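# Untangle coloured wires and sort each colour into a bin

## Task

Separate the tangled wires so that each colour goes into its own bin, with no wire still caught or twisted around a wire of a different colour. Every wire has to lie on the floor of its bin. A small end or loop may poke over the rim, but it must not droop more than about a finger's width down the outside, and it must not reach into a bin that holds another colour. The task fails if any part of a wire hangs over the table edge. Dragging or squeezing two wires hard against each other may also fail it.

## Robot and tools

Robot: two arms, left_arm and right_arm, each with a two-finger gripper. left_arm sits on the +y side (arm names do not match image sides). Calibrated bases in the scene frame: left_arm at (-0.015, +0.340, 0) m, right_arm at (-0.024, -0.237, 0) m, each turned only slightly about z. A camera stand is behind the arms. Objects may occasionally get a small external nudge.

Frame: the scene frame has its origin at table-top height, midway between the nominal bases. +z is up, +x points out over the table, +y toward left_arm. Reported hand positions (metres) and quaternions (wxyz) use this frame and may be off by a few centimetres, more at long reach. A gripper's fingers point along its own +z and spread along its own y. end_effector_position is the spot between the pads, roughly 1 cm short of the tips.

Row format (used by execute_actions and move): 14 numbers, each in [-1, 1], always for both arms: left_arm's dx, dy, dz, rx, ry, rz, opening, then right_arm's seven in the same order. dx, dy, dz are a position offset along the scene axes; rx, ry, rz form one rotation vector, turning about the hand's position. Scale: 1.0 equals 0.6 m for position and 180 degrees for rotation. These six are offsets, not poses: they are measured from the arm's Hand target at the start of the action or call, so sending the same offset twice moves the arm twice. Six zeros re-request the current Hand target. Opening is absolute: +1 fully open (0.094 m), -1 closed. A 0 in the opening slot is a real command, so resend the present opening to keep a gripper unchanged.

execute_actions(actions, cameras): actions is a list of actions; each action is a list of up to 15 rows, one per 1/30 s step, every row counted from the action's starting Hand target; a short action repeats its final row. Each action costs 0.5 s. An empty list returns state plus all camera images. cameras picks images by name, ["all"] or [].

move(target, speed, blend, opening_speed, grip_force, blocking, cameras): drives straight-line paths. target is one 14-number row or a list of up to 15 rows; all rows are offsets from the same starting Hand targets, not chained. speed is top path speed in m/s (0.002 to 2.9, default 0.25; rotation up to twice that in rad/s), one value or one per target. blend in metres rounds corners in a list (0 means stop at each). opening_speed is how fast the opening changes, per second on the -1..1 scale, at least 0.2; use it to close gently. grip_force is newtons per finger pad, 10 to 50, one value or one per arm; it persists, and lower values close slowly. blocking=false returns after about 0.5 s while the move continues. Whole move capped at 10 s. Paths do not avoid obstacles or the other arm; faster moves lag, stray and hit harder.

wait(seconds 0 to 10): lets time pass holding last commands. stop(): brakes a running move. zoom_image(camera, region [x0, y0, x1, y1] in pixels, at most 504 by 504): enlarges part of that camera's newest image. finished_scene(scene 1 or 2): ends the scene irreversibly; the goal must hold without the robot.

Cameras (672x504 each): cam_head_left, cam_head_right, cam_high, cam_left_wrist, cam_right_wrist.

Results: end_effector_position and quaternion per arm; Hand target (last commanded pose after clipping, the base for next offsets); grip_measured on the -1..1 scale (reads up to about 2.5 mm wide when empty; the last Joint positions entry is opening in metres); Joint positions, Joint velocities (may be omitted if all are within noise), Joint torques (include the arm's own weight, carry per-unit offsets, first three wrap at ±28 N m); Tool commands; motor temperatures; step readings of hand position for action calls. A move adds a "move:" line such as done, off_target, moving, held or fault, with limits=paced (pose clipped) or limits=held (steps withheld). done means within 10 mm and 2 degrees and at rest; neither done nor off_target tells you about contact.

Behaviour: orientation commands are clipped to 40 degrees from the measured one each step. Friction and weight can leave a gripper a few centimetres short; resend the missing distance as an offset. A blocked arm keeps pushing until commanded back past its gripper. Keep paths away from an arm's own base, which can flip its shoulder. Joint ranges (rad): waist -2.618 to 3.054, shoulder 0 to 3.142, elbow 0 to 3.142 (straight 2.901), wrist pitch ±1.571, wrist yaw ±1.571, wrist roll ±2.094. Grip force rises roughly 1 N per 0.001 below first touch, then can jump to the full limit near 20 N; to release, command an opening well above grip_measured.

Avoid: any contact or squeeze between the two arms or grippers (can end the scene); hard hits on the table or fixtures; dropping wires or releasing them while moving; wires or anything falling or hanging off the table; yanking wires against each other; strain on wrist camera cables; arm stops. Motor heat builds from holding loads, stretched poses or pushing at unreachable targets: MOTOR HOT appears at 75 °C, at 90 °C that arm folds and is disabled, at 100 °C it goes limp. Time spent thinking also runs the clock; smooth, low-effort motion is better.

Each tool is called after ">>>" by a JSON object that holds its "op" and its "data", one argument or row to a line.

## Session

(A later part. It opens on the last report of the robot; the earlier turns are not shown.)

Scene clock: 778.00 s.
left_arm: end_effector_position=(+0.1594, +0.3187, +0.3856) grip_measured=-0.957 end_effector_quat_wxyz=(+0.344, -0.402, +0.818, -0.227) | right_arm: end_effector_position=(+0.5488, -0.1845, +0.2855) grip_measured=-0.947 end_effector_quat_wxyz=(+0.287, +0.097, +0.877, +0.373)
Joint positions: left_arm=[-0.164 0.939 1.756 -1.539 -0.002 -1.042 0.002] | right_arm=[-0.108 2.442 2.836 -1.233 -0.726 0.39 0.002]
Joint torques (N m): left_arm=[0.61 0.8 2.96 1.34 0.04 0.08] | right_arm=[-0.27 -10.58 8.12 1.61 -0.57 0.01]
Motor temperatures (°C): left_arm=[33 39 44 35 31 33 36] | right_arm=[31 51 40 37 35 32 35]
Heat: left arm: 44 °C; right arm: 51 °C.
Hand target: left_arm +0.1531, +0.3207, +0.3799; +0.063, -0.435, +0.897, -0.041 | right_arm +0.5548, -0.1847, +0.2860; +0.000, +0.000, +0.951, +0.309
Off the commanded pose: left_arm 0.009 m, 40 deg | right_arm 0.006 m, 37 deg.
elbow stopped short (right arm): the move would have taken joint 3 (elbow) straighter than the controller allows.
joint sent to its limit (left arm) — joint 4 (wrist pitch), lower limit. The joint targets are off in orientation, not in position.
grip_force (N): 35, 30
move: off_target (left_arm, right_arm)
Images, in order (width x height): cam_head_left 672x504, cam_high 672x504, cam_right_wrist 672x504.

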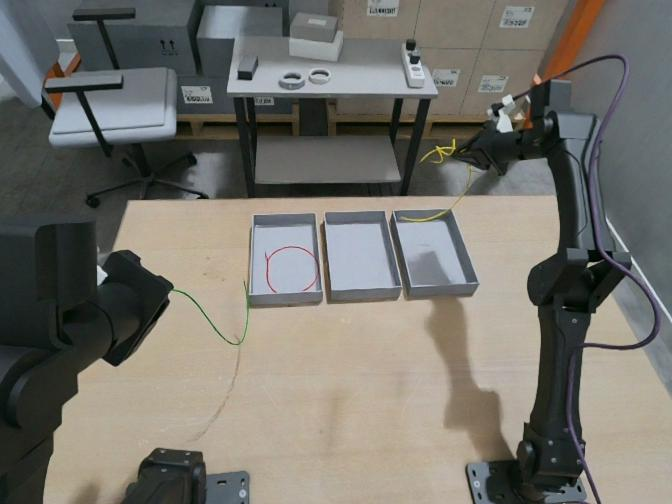

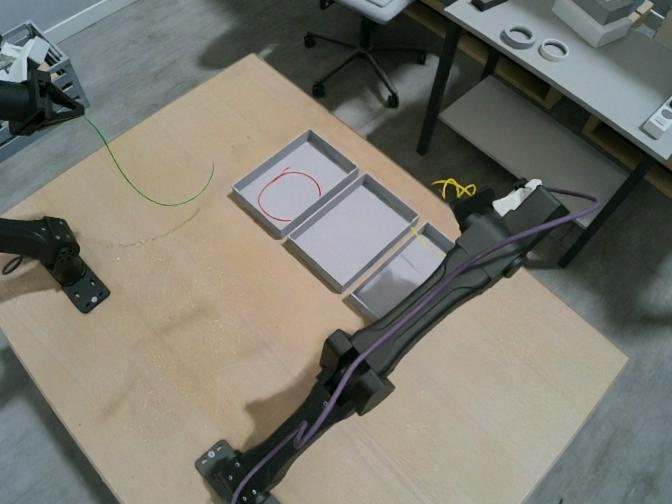

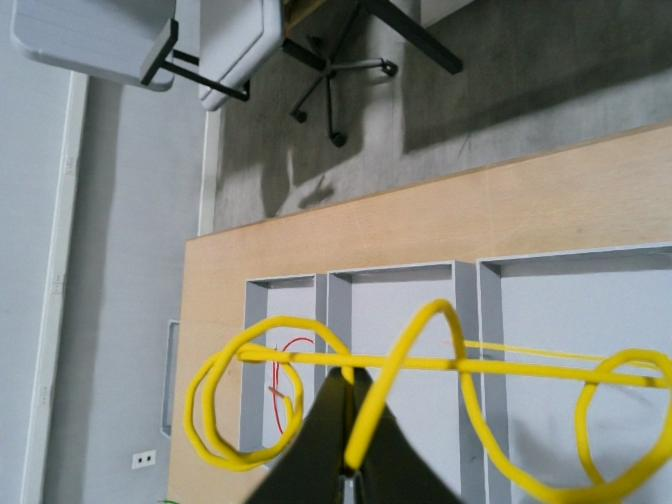

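>>> {"op": "move", "data": {
  "target": [0,0,0,0,0,0,-1,-0.045,-0.01,-0.24,0,0,0,-0.99],
  "speed": 0.12,
  "cameras": ["cam_head_left","cam_right_wrist","cam_high"]
}}

>>> {"op": "zoom_image", "data": {
  "camera": "cam_head_left",
  "region": [300, 160, 530, 370]
}}

Scene clock: 792.80 s.
left_arm: end_effector_position=(+0.1594, +0.3187, +0.3856) grip_measured=-0.957 end_effector_quat_wxyz=(+0.344, -0.402, +0.818, -0.227) | right_arm: end_effector_position=(+0.5257, -0.1922, +0.1472) grip_measured=-0.947 end_effector_quat_wxyz=(+0.139, +0.052, +0.936, +0.320)
Joint positions: left_arm=[-0.164 0.939 1.756 -1.539 -0.002 -1.042 0.002] | right_arm=[-0.111 2.643 2.836 -1.481 -0.664 0.086 0.002]
Joint torques (N m): left_arm=[0.68 0.65 2.93 1.36 0.07 0.13] | right_arm=[0.31 -11.56 8.13 0.66 -0.42 -0.1]
Heat: left arm: 44 °C; right arm: 52 °C.
Hand target: left_arm +0.1531, +0.3207, +0.3799; +0.063, -0.435, +0.897, -0.041 | right_arm +0.5277, -0.1906, +0.1420; +0.000, +0.000, +0.951, +0.309
Off the commanded pose: left_arm 0.009 m, 40 deg | right_arm 0.006 m, 17 deg.
elbow stopped short (right arm): the move would have taken joint 3 (elbow) straighter than the controller allows.
joint sent to its limit (left arm) — joint 4 (wrist pitch), lower limit. The joint targets are off in orientation, not in position.
grip_force (N): 35, 30
move: off_target (left_arm, right_arm)
Images, in order (width x height): cam_head_left 672x504, cam_high 672x504, cam_right_wrist 672x504.

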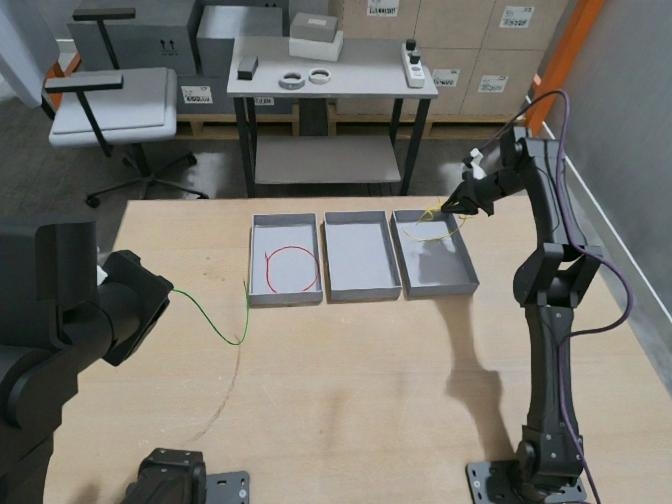

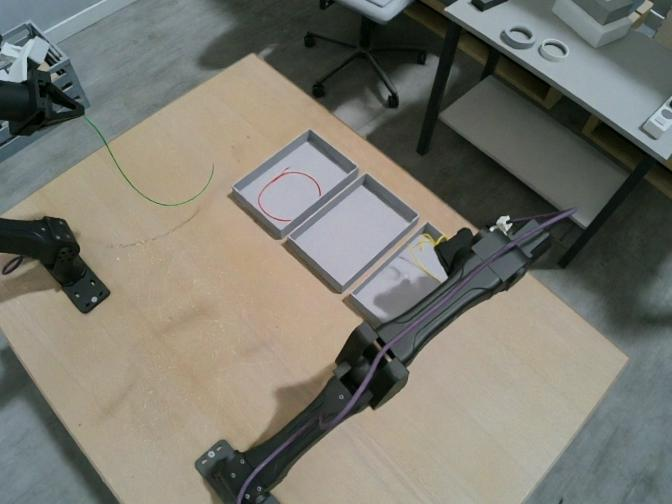

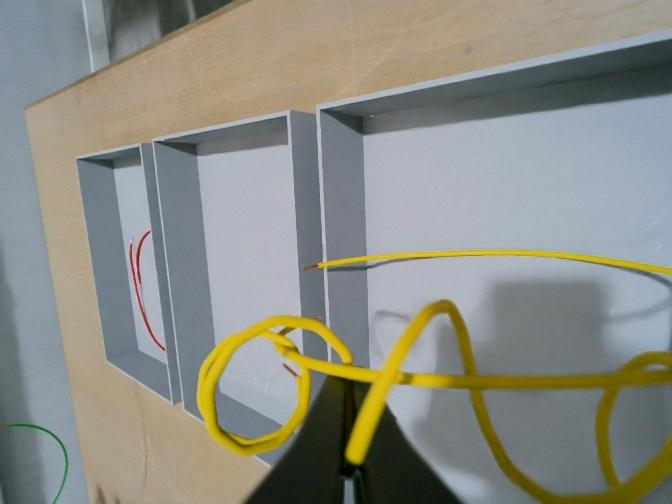

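Scaled by 2.191 from the camera's 672x504 image, which has a finer 960x720 frame.

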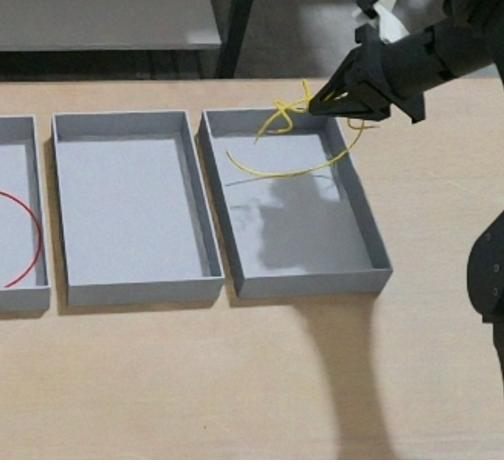

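>>> {"op": "move", "data": {
  "target": [0,0,0,0,0,0,-1,-0.02,-0.015,-0.14,0,0,0,-0.99],
  "speed": 0.12,
  "cameras": ["cam_head_left","cam_right_wrist","cam_high"]
}}

>>> {"op": "zoom_image", "data": {
  "camera": "cam_head_left",
  "region": [300, 160, 530, 370]
}}

Scene clock: 802.07 s.
left_arm: end_effector_position=(+0.1594, +0.3187, +0.3856) grip_measured=-0.957 end_effector_quat_wxyz=(+0.344, -0.402, +0.818, -0.227) | right_arm: end_effector_position=(+0.5140, -0.1945, +0.0641) grip_measured=-0.947 end_effector_quat_wxyz=(+0.067, +0.022, +0.948, +0.309)
Joint positions: left_arm=[-0.164 0.939 1.756 -1.539 -0.002 -1.042 0.002] | right_arm=[-0.111 2.795 2.836 -1.528 -0.639 -0.048 0.002]
Joint torques (N m): left_arm=[0.75 0.61 3.02 1.28 0.04 0.09] | right_arm=[-0.66 -12.08 8.14 0.3 -0.39 -0.11]
Heat: left arm: 44 °C; right arm: 52 °C.
Hand target: left_arm +0.1531, +0.3207, +0.3799; +0.063, -0.435, +0.897, -0.041 | right_arm +0.5158, -0.1997, +0.0580; +0.000, +0.000, +0.951, +0.309
Off the commanded pose: left_arm 0.009 m, 40 deg | right_arm 0.008 m, 8 deg.
elbow stopped short (right arm): the move would have taken joint 3 (elbow) straighter than the controller allows.
joint sent to its limit (left arm) — joint 4 (wrist pitch), lower limit. The joint targets are off in orientation, not in position.
grip_force (N): 35, 30
move: off_target (left_arm, right_arm)
Images, in order (width x height): cam_head_left 672x504, cam_high 672x504, cam_right_wrist 672x504.

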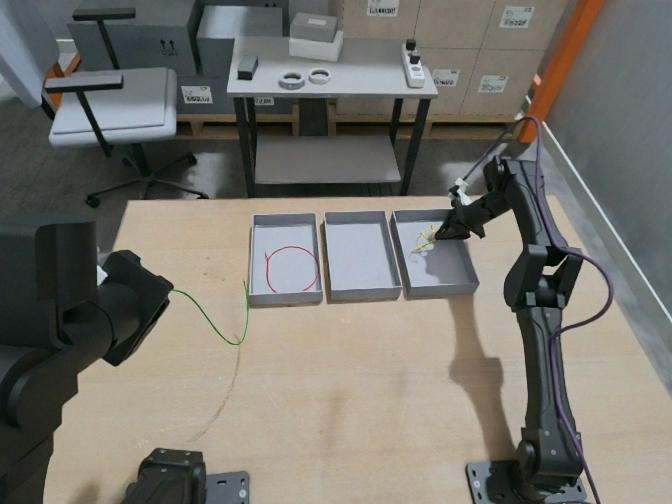

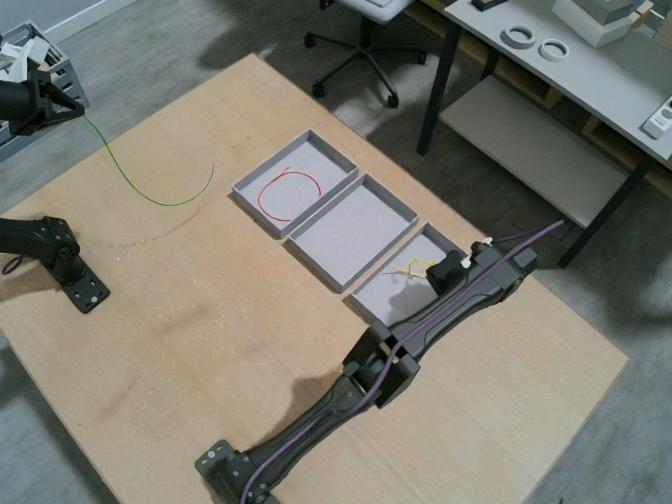

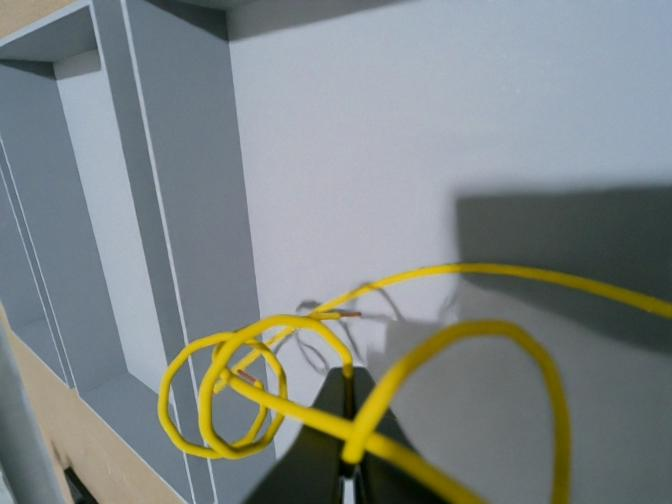

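Scaled by 2.191 from the camera's 672x504 image, which has a finer 960x720 frame.

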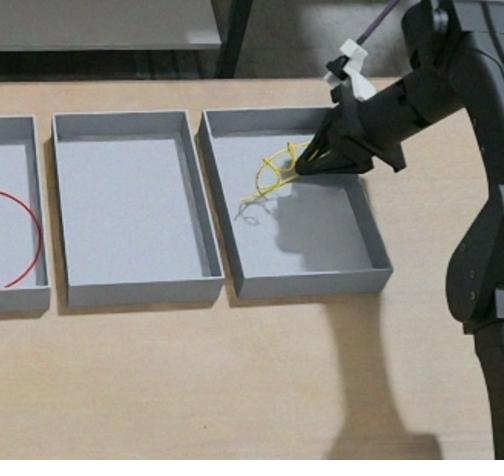

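>>> {"op": "move", "data": {
  "target": [0,0,0,0,0,0,-1,-0.01,0.01,-0.05,0,0,0,-0.99],
  "speed": 0.1
}}

>>> {"op": "move", "data": {
  "target": [0,0,0,0,0,0,-1,0,0,0,0,0,0,-0.5],
  "opening_speed": 0.4,
  "cameras": ["cam_head_left","cam_right_wrist","cam_high"]
}}

Scene clock: 814.17 s.
left_arm: end_effector_position=(+0.1594, +0.3187, +0.3856) grip_measured=-0.957 end_effector_quat_wxyz=(+0.344, -0.402, +0.818, -0.227) | right_arm: end_effector_position=(+0.5088, -0.1949, +0.0355) grip_measured=-0.947 end_effector_quat_wxyz=(+0.042, +0.018, +0.950, +0.308)
Joint positions: left_arm=[-0.164 0.939 1.756 -1.539 -0.002 -1.042 0.002] | right_arm=[-0.111 2.85 2.836 -1.534 -0.631 -0.076 0.002]
Joint torques (N m): left_arm=[0.59 0.79 2.97 1.34 0.06 0.13] | right_arm=[0.27 -12.1 8.12 0.19 -0.4 -0.12]
Motor temperatures (°C): left_arm=[33 38 43 36 31 33 36] | right_arm=[31 55 41 37 35 32 35]
Heat: left arm: 43 °C; right arm: 55 °C.
Hand target: left_arm +0.1531, +0.3207, +0.3799; +0.063, -0.435, +0.897, -0.041 | right_arm +0.5098, -0.1937, +0.0280; +0.000, +0.000, +0.951, +0.309
Off the commanded pose: left_arm 0.009 m, 40 deg | right_arm 0.008 m, 5 deg.
elbow stopped short (right arm): the move would have taken joint 3 (elbow) straighter than the controller allows.
joint sent to its limit (left arm) — joint 4 (wrist pitch), lower limit. The joint targets are off in orientation, not in position.
grip_force (N): 35, 30
move: off_target (left_arm, right_arm)

Scene clock: 815.60 s.
left_arm: end_effector_position=(+0.1594, +0.3187, +0.3856) grip_measured=-0.957 end_effector_quat_wxyz=(+0.344, -0.402, +0.818, -0.227) | right_arm: end_effector_position=(+0.5088, -0.1951, +0.0353) grip_measured=-0.502 end_effector_quat_wxyz=(+0.042, +0.018, +0.951, +0.307)
Joint positions: left_arm=[-0.164 0.939 1.756 -1.539 -0.002 -1.042 0.002] | right_arm=[-0.111 2.85 2.836 -1.534 -0.63 -0.077 0.023]
Joint torques (N m): left_arm=[0.8 0.72 2.92 1.32 0.05 0.09] | right_arm=[0.27 -12.03 8.12 0.19 -0.41 -0.11]
Heat: left arm: 43 °C; right arm: 54 °C.
Hand target: left_arm +0.1531, +0.3207, +0.3799; +0.063, -0.435, +0.897, -0.041 | right_arm +0.5098, -0.1937, +0.0280; +0.000, +0.000, +0.951, +0.309
Off the commanded pose: left_arm 0.009 m, 40 deg | right_arm 0.008 m, 5 deg.
elbow stopped short (right arm): the move would have taken joint 3 (elbow) straighter than the controller allows.
joint sent to its limit (left arm) — joint 4 (wrist pitch), lower limit. The joint targets are off in orientation, not in position.
grip_force (N): 35, 30
move: off_target (left_arm, right_arm)
Images, in order (width x height): cam_head_left 672x504, cam_high 672x504, cam_right_wrist 672x504.

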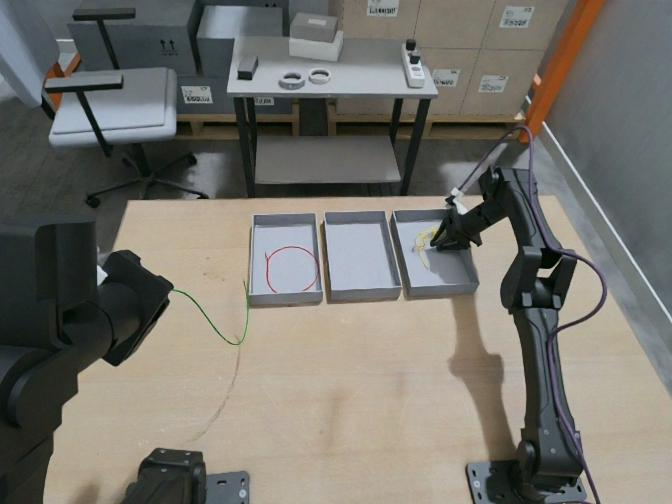

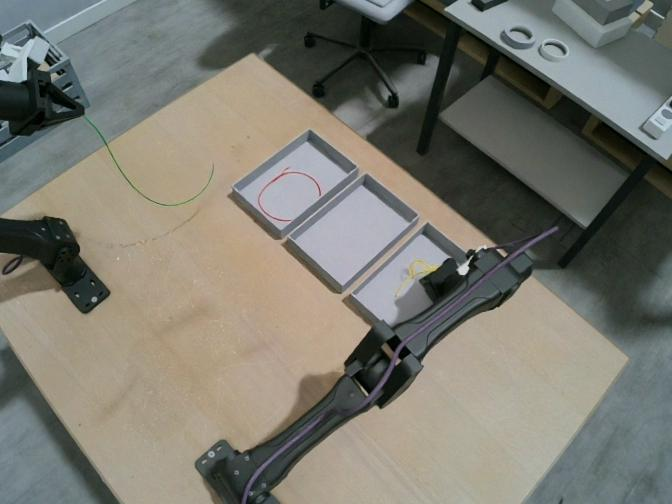

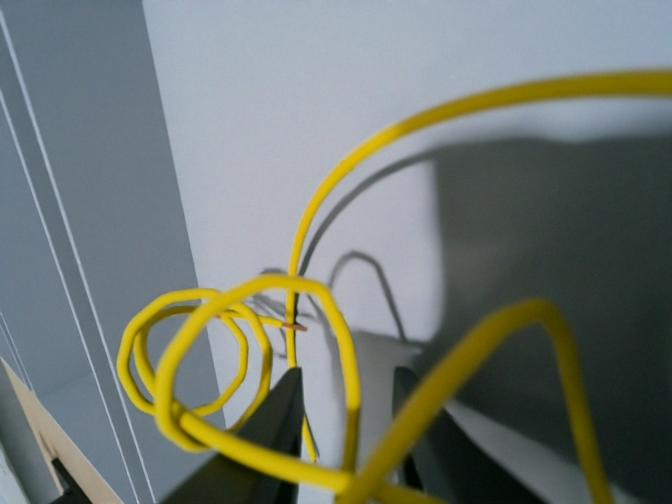

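>>> {"op": "move", "data": {
  "target": [0,0,0,0,0,0,-1,-0.01,-0.045,0.09,0,0,0,-0.4],
  "speed": 0.06,
  "cameras": ["cam_head_left","cam_right_wrist","cam_high"]
}}

Scene clock: 826.63 s.
left_arm: end_effector_position=(+0.1594, +0.3187, +0.3856) grip_measured=-0.957 end_effector_quat_wxyz=(+0.344, -0.402, +0.818, -0.227) | right_arm: end_effector_position=(+0.5054, -0.2187, +0.0601) grip_measured=-0.402 end_effector_quat_wxyz=(+0.057, +0.031, +0.950, +0.305)
Joint positions: left_arm=[-0.164 0.939 1.756 -1.539 -0.002 -1.042 0.002] | right_arm=[-0.157 2.782 2.799 -1.552 -0.63 -0.092 0.028]
Joint torques (N m): left_arm=[0.75 0.65 3 1.29 0.04 0.11] | right_arm=[-0.35 -18.39 4.46 0.22 -0.46 -0.12]
Heat: left arm: 43 °C; right arm: 54 °C.
Hand target: left_arm +0.1531, +0.3207, +0.3799; +0.063, -0.435, +0.897, -0.041 | right_arm +0.5038, -0.2208, +0.0819; +0.000, +0.001, +0.951, +0.309
Off the commanded pose: left_arm 0.009 m, 40 deg | right_arm 0.022 m, 7 deg.
elbow stopped short (right arm): the move would have taken joint 3 (elbow) straighter than the controller allows.
joint sent to its limit (left arm) — joint 4 (wrist pitch), lower limit. The joint targets are off in orientation, not in position.
joint sent to its limit (right arm) — joint 4 (wrist pitch), lower limit. The joint targets are off in orientation, not in position.
grip_force (N): 35, 30
move: off_target (left_arm, right_arm)
Images, in order (width x height): cam_head_left 672x504, cam_high 672x504, cam_right_wrist 672x504.

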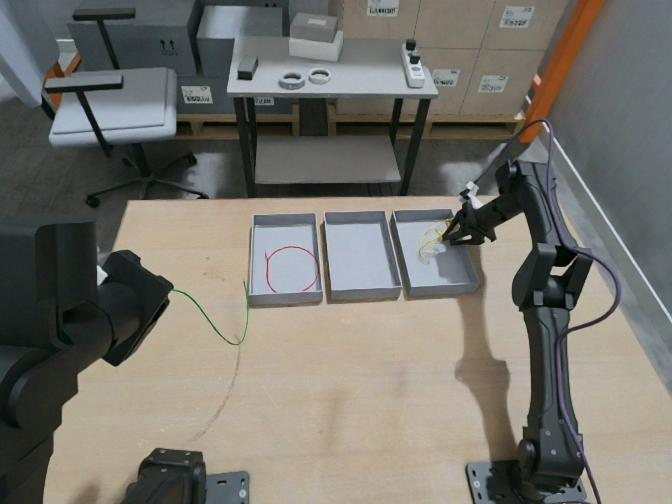

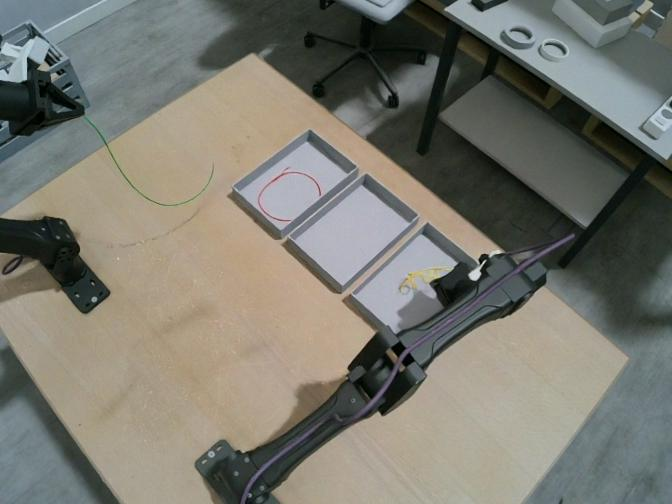

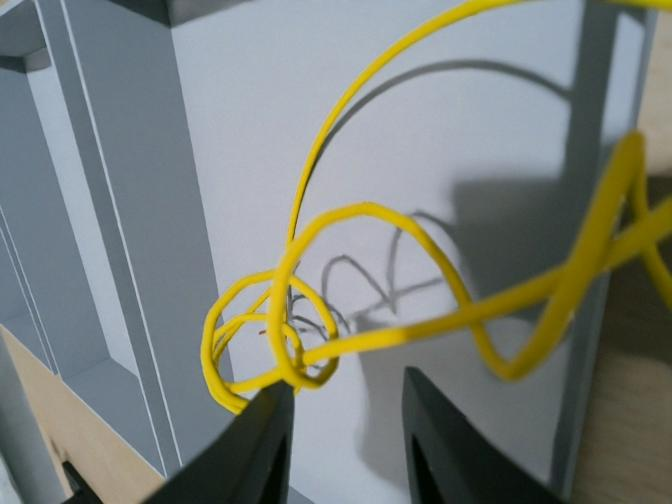

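>>> {"op": "move", "data": {
  "target": [0,0,0,0,0,0,-1,-0.02,0.0,0.09,0,0,0,-0.4],
  "speed": 0.06,
  "cameras": ["cam_head_left","cam_right_wrist","cam_head_right"]
}}

>>> {"op": "zoom_image", "data": {
  "camera": "cam_head_left",
  "region": [350, 160, 520, 310]
}}

>>> {"op": "zoom_image", "data": {
  "camera": "cam_head_right",
  "region": [320, 160, 490, 310]
}}

Scene clock: 840.13 s.
left_arm: end_effector_position=(+0.1594, +0.3187, +0.3856) grip_measured=-0.957 end_effector_quat_wxyz=(+0.344, -0.402, +0.818, -0.227) | right_arm: end_effector_position=(+0.4956, -0.2194, +0.1138) grip_measured=-0.402 end_effector_quat_wxyz=(+0.083, +0.032, +0.949, +0.301)
Joint positions: left_arm=[-0.164 0.939 1.756 -1.539 -0.002 -1.042 0.002] | right_arm=[-0.162 2.619 2.694 -1.552 -0.63 -0.076 0.028]
Joint torques (N m): left_arm=[0.81 0.91 3.02 1.3 0.03 0.11] | right_arm=[-0.51 -17.74 4.45 0.34 -0.56 0.02]
Heat: left arm: 43 °C; right arm: 54 °C.
Hand target: left_arm +0.1531, +0.3207, +0.3799; +0.063, -0.435, +0.897, -0.041 | right_arm +0.4918, -0.2207, +0.1358; +0.000, +0.000, +0.951, +0.309
Off the commanded pose: left_arm 0.009 m, 40 deg | right_arm 0.022 m, 10 deg.
joint sent to its limit (left arm) — joint 4 (wrist pitch), lower limit. The joint targets are off in orientation, not in position.
joint sent to its limit (right arm) — joint 4 (wrist pitch), lower limit. The joint targets are off in orientation, not in position.
grip_force (N): 35, 30
move: off_target (left_arm, right_arm)
Images, in order (width x height): cam_head_left 672x504, cam_head_right 672x504, cam_right_wrist 672x504.

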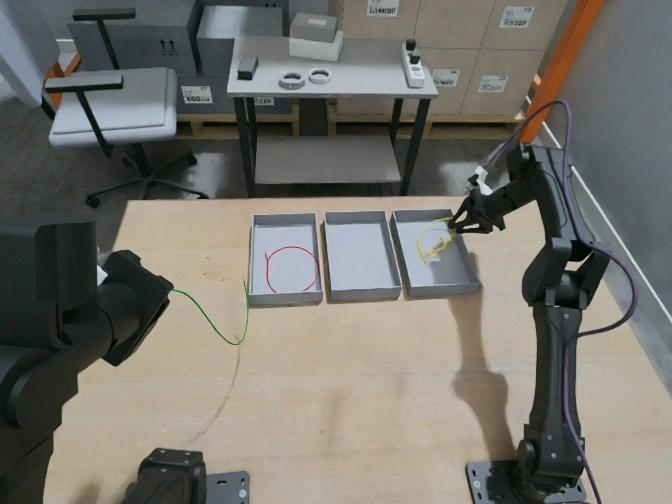

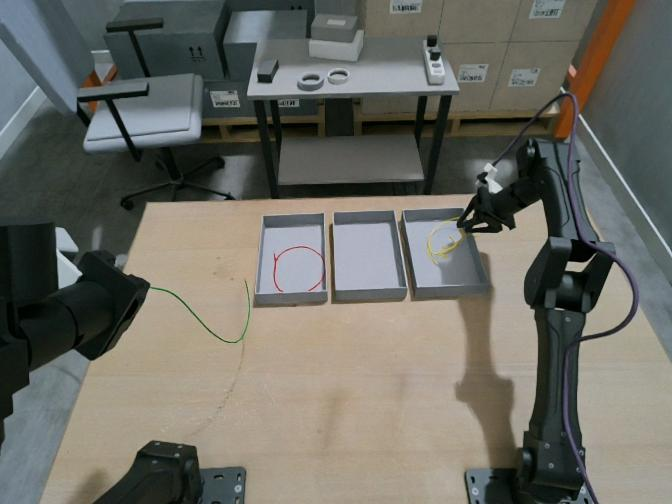

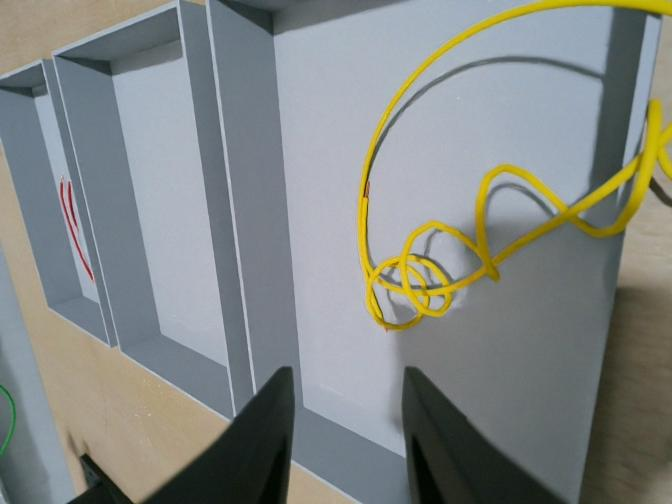

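Scaled by 2.965 from the camera's 672x504 image, which has a finer 960x720 frame.

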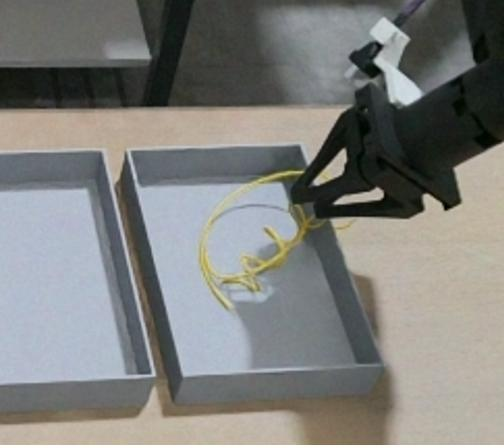

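Scaled by 2.965 from the camera's 672x504 image, which has a finer 960x720 frame.

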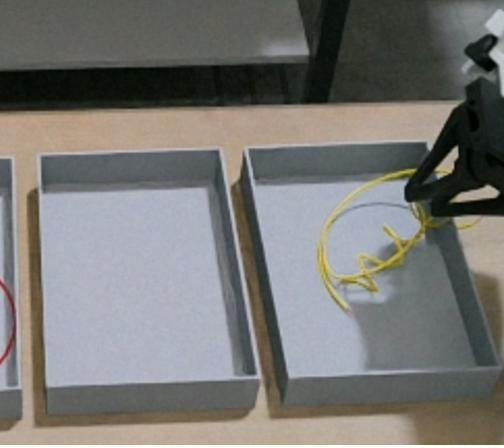

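>>> {"op": "move", "data": {
  "target": [0,0,0,0,0,0,-1,-0.12,-0.0,0.12,-0.15,0,0,-0.4],
  "speed": 0.1,
  "cameras": ["cam_head_left","cam_right_wrist","cam_high"]
}}

>>> {"op": "zoom_image", "data": {
  "camera": "cam_head_left",
  "region": [370, 180, 510, 310]
}}

Scene clock: 851.70 s.
left_arm: end_effector_position=(+0.1594, +0.3187, +0.3856) grip_measured=-0.957 end_effector_quat_wxyz=(+0.344, -0.402, +0.818, -0.227) | right_arm: end_effector_position=(+0.4268, -0.2218, +0.1945) grip_measured=-0.402 end_effector_quat_wxyz=(+0.099, +0.010, +0.991, +0.085)
Joint positions: left_arm=[-0.164 0.939 1.756 -1.539 -0.002 -1.042 0.002] | right_arm=[-0.026 2.181 2.36 -1.554 -0.175 0 0.028]
Joint torques (N m): left_arm=[0.5 0.83 3 1.31 0.03 0.1] | right_arm=[0.44 -14.24 4.4 0.56 -0.07 0.05]
Motor temperatures (°C): left_arm=[33 37 43 37 31 33 36] | right_arm=[31 56 40 36 35 32 35]
Heat: left arm: 43 °C; right arm: 56 °C.
Hand target: left_arm +0.1531, +0.3207, +0.3799; +0.063, -0.435, +0.897, -0.041 | right_arm +0.4197, -0.2207, +0.2080; +0.000, +0.000, +0.997, +0.078
Off the commanded pose: left_arm 0.009 m, 40 deg | right_arm 0.015 m, 11 deg.
joint sent to its limit (left arm) — joint 4 (wrist pitch), lower limit. The joint targets are off in orientation, not in position.
joint sent to its limit (right arm) — joint 4 (wrist pitch), lower limit. The joint targets are off in orientation, not in position.
grip_force (N): 35, 30
move: off_target (left_arm, right_arm)
Images, in order (width x height): cam_head_left 672x504, cam_high 672x504, cam_right_wrist 672x504.

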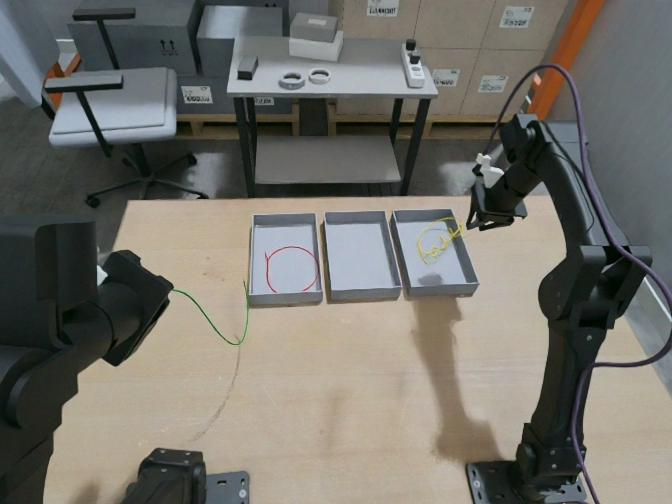

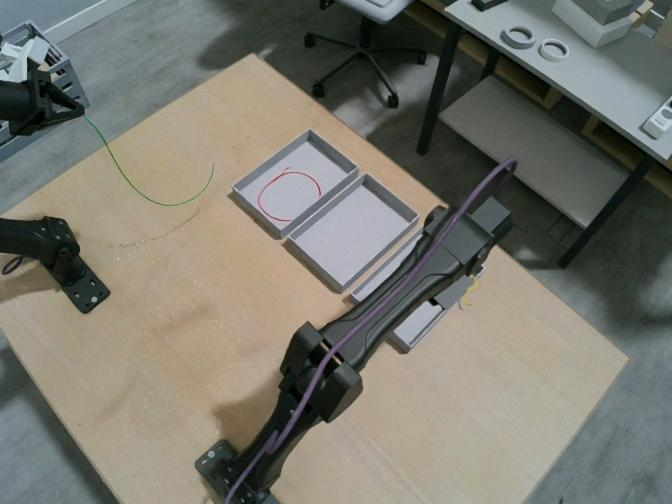

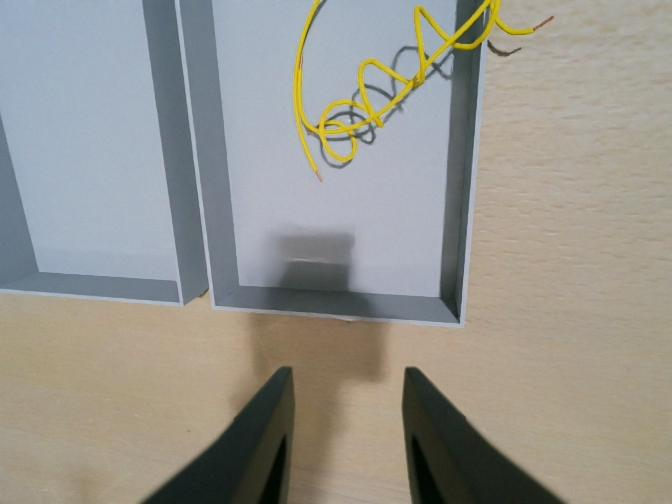

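Scaled by 3.600 from the camera's 672x504 image, which has a finer 960x720 frame.

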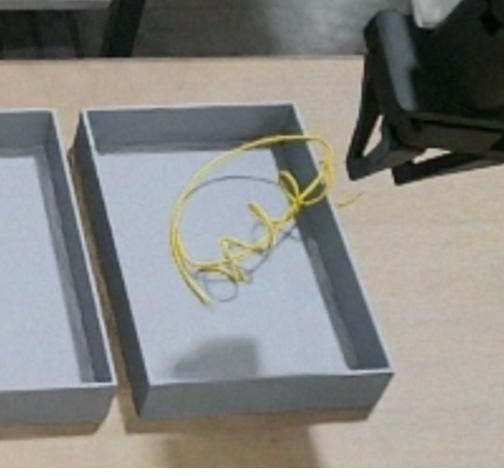

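>>> {"op": "move", "data": {
  "target": [0,0,0,0,0,0,-1,0.172,-0.04,-0.13,-0.0457,0.0243,-0.31,-0.4],
  "speed": 0.15,
  "cameras": ["cam_head_left","cam_right_wrist"]
}}

Scene clock: 890.90 s.
left_arm: end_effector_position=(+0.1594, +0.3187, +0.3856) grip_measured=-0.957 end_effector_quat_wxyz=(+0.344, -0.402, +0.818, -0.227) | right_arm: end_effector_position=(+0.5155, -0.2435, +0.1340) grip_measured=-0.402 end_effector_quat_wxyz=(+0.125, +0.462, +0.875, +0.071)
Joint positions: left_arm=[-0.164 0.939 1.756 -1.539 -0.002 -1.042 0.002] | right_arm=[-0.007 2.591 2.836 -1.526 -0.014 0.957 0.028]
Joint torques (N m): left_arm=[0.81 0.77 2.86 1.29 0.05 0.09] | right_arm=[0.21 -11.14 8.1 0.95 0.1 0.06]
Motor temperatures (°C): left_arm=[33 37 43 37 31 33 37] | right_arm=[31 55 40 36 34 32 35]
Heat: left arm: 43 °C; right arm: 55 °C.
Hand target: left_arm +0.1531, +0.3207, +0.3799; +0.063, -0.435, +0.897, -0.041 | right_arm +0.5230, -0.2446, +0.1299; +0.000, +0.469, +0.883, +0.000
Off the commanded pose: left_arm 0.009 m, 40 deg | right_arm 0.008 m, 17 deg.
elbow stopped short (right arm): the move would have taken joint 3 (elbow) straighter than the controller allows.
joint sent to its limit (left arm) — joint 4 (wrist pitch), lower limit. The joint targets are off in orientation, not in position.
grip_force (N): 35, 30
move: off_target (left_arm, right_arm)
Images, in order (width x height): cam_head_left 672x504, cam_right_wrist 672x504.

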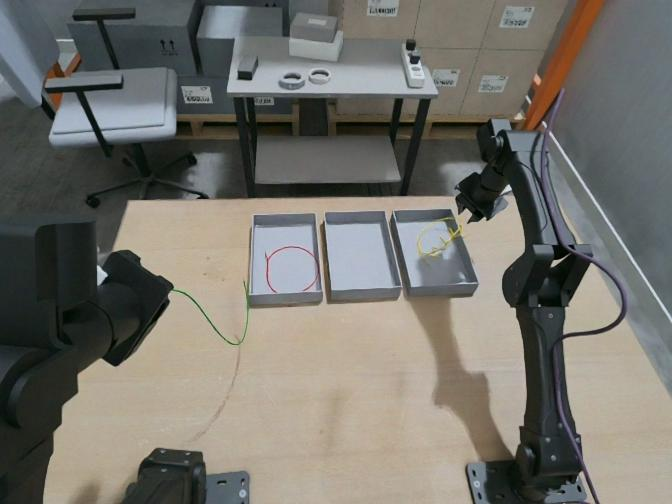

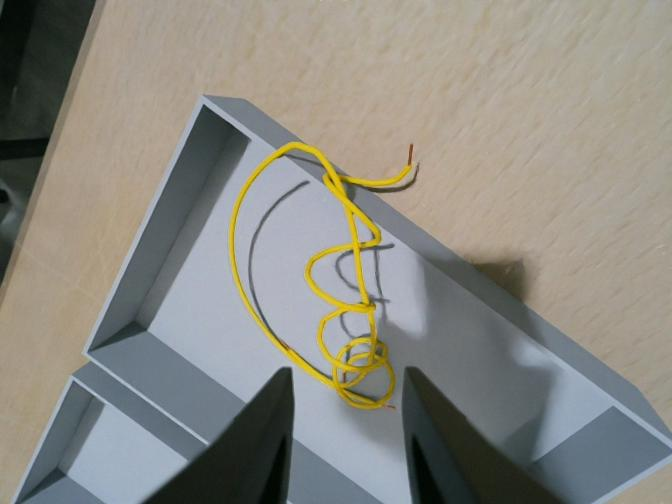

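>>> {"op": "move", "data": {
  "target": [
    [0,0,0,0,0,0,-1,-0.1,-0.02,0.12,0.04,-0.02,0.31,-0.4],
    [0,0,0,0,0,0,-1,-0.45,-0.1,0.12,0.04,-0.02,0.31,-0.4]
  ],
  "speed": 0.2,
  "blend": 0.05,
  "cameras": ["cam_head_left","cam_high","cam_left_wrist"]
}}

>>> {"op": "zoom_image", "data": {
  "camera": "cam_high",
  "region": [330, 200, 500, 360]
}}

Scene clock: 951.03 s.
left_arm: end_effector_position=(+0.1594, +0.3187, +0.3856) grip_measured=-0.957 end_effector_quat_wxyz=(+0.344, -0.402, +0.818, -0.227) | right_arm: end_effector_position=(+0.2563, -0.3044, +0.1992) grip_measured=-0.402 end_effector_quat_wxyz=(+0.035, +0.007, +0.998, +0.059)
Joint positions: left_arm=[-0.164 0.939 1.756 -1.539 -0.002 -1.042 0.002] | right_arm=[-0.31 1.633 1.657 -1.565 -0.133 -0.305 0.028]
Joint torques (N m): left_arm=[0.54 0.84 2.96 1.32 0.07 0.08] | right_arm=[-0.13 -7.68 4.44 0.37 -0.08 -0.08]
Heat: left arm: 42 °C; right arm: 54 °C.
Hand target: left_arm +0.1531, +0.3207, +0.3799; +0.063, -0.435, +0.897, -0.041 | right_arm +0.2530, -0.3047, +0.2020; -0.001, +0.001, +0.998, +0.068
Off the commanded pose: left_arm 0.009 m, 40 deg | right_arm 0.004 m, 4 deg.
joint read past its limit (right arm) — joint 4 (wrist pitch), lower limit.
joint sent to its limit (left arm) — joint 4 (wrist pitch), lower limit. The joint targets are off in orientation, not in position.
joint sent to its limit (right arm) — joint 4 (wrist pitch), lower limit. The joint targets are off in orientation, not in position.
grip_force (N): 35, 30
move: off_target (left_arm, right_arm)
Images, in order (width x height): cam_head_left 672x504, cam_high 672x504, cam_left_wrist 672x504.

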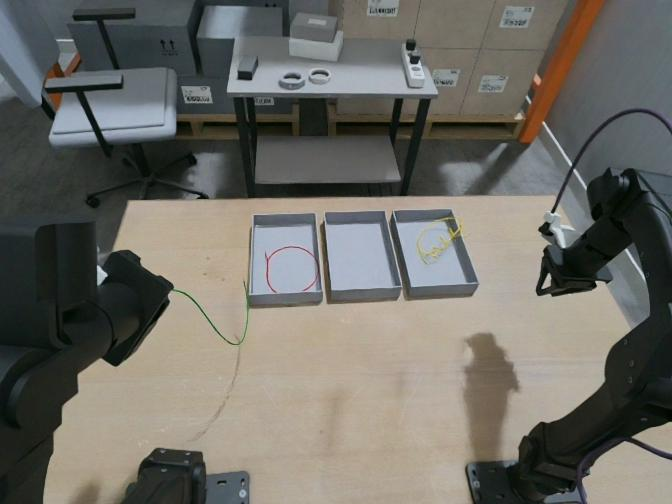

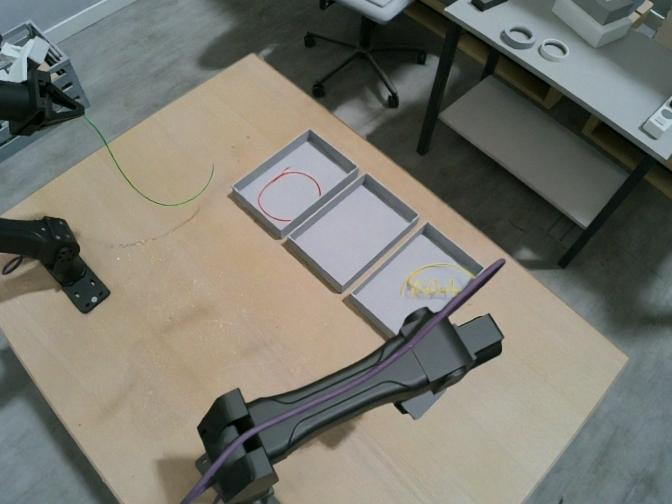

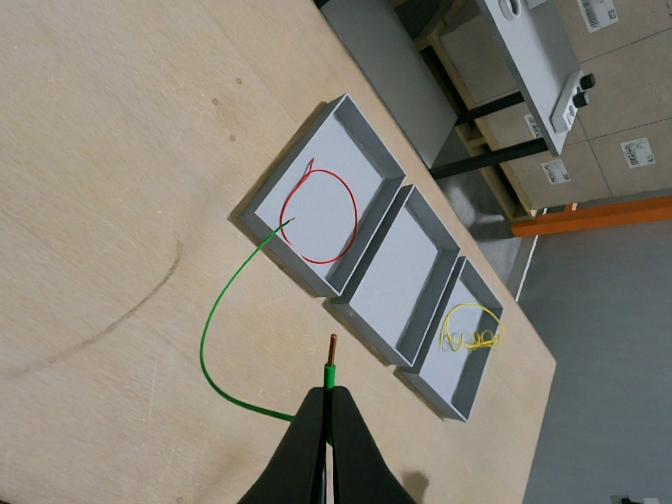

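Scaled by 2.965 from the camera's 672x504 image, which has a finer 960x720 frame.

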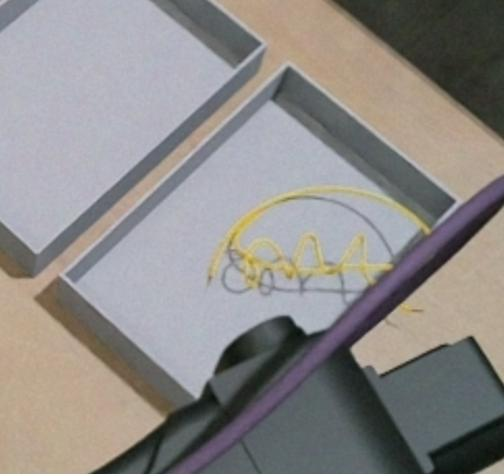

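>>> {"op": "move", "data": {
  "target": [
    [0.245,-0.118,-0.03,0,0,0,-1,0,0,0,0,0,0,-0.4],
    [0.495,-0.48,-0.12,0,0,0,-1,0,0,0,0,0,0,-0.4]
  ],
  "speed": 0.15,
  "blend": 0.05,
  "cameras": ["cam_head_left","cam_high","cam_left_wrist","cam_head_right"]
}}

Scene clock: 974.93 s.
left_arm: end_effector_position=(+0.4454, +0.0349, +0.3099) grip_measured=-0.957 end_effector_quat_wxyz=(+0.218, -0.394, +0.839, -0.306) | right_arm: end_effector_position=(+0.2563, -0.3044, +0.1992) grip_measured=-0.402 end_effector_quat_wxyz=(+0.035, +0.007, +0.998, +0.059)
Joint positions: left_arm=[-0.643 2.313 2.849 -1.338 -0.066 -1.459 0.002] | right_arm=[-0.31 1.633 1.657 -1.565 -0.133 -0.306 0.028]
Joint torques (N m): left_arm=[-0.32 -10.58 6.15 1.51 -0.15 -0.06] | right_arm=[-0.12 -7.66 4.44 0.36 -0.08 -0.08]
Heat: left arm: 43 °C; right arm: 52 °C.
Hand target: left_arm +0.4501, +0.0328, +0.3081; +0.063, -0.435, +0.897, -0.041 | right_arm +0.2530, -0.3047, +0.2020; -0.001, +0.001, +0.998, +0.068
Off the commanded pose: left_arm 0.006 m, 36 deg | right_arm 0.004 m, 4 deg.
elbow stopped short (left arm): the move would have taken joint 3 (elbow) straighter than the controller allows.
joint read past its limit (right arm) — joint 4 (wrist pitch), lower limit.
joint sent to its limit (right arm) — joint 4 (wrist pitch), lower limit. The joint targets are off in orientation, not in position.
grip_force (N): 35, 30
move: off_target (left_arm, right_arm)
Images, in order (width x height): cam_head_left 672x504, cam_head_right 672x504, cam_high 672x504, cam_left_wrist 672x504.

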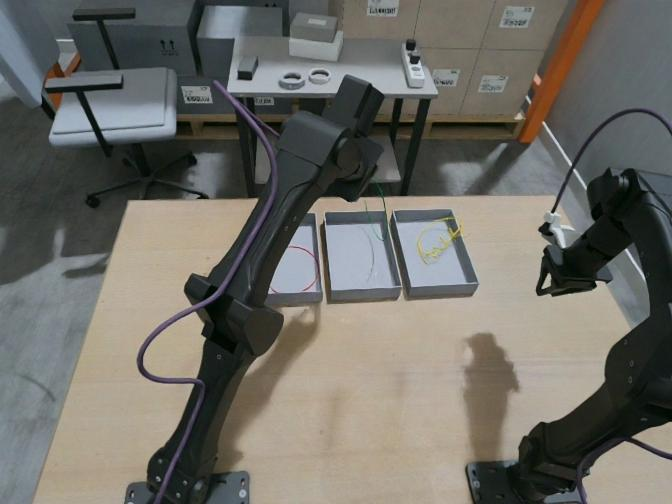

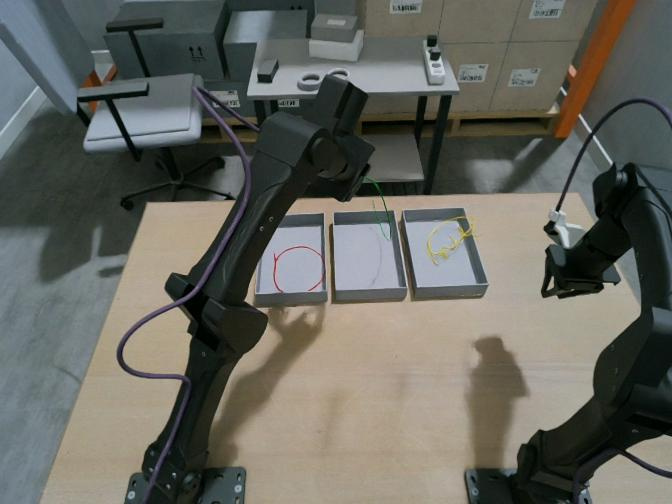

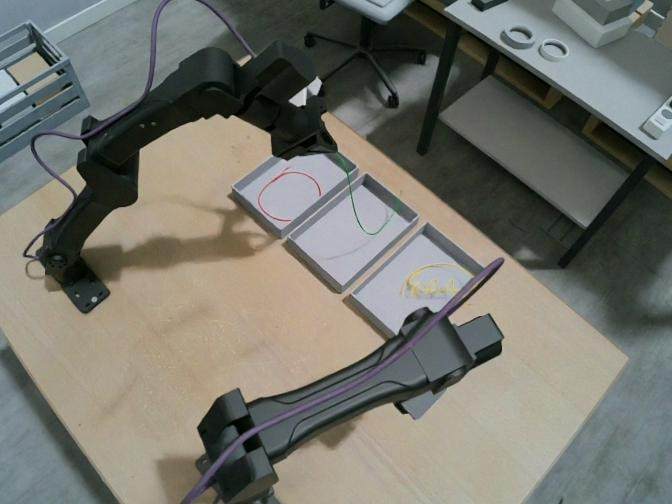

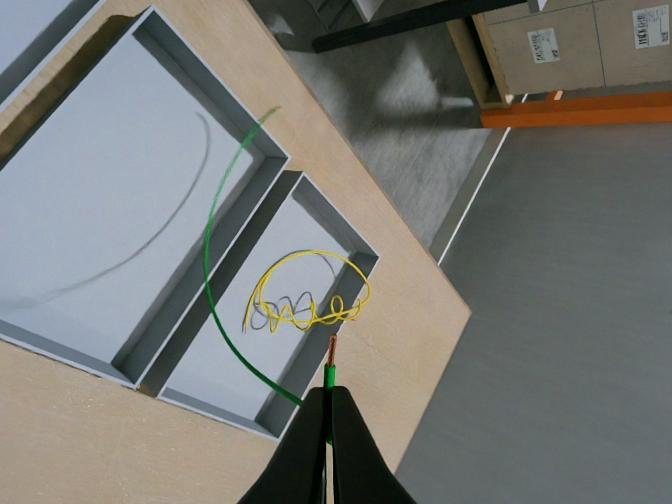

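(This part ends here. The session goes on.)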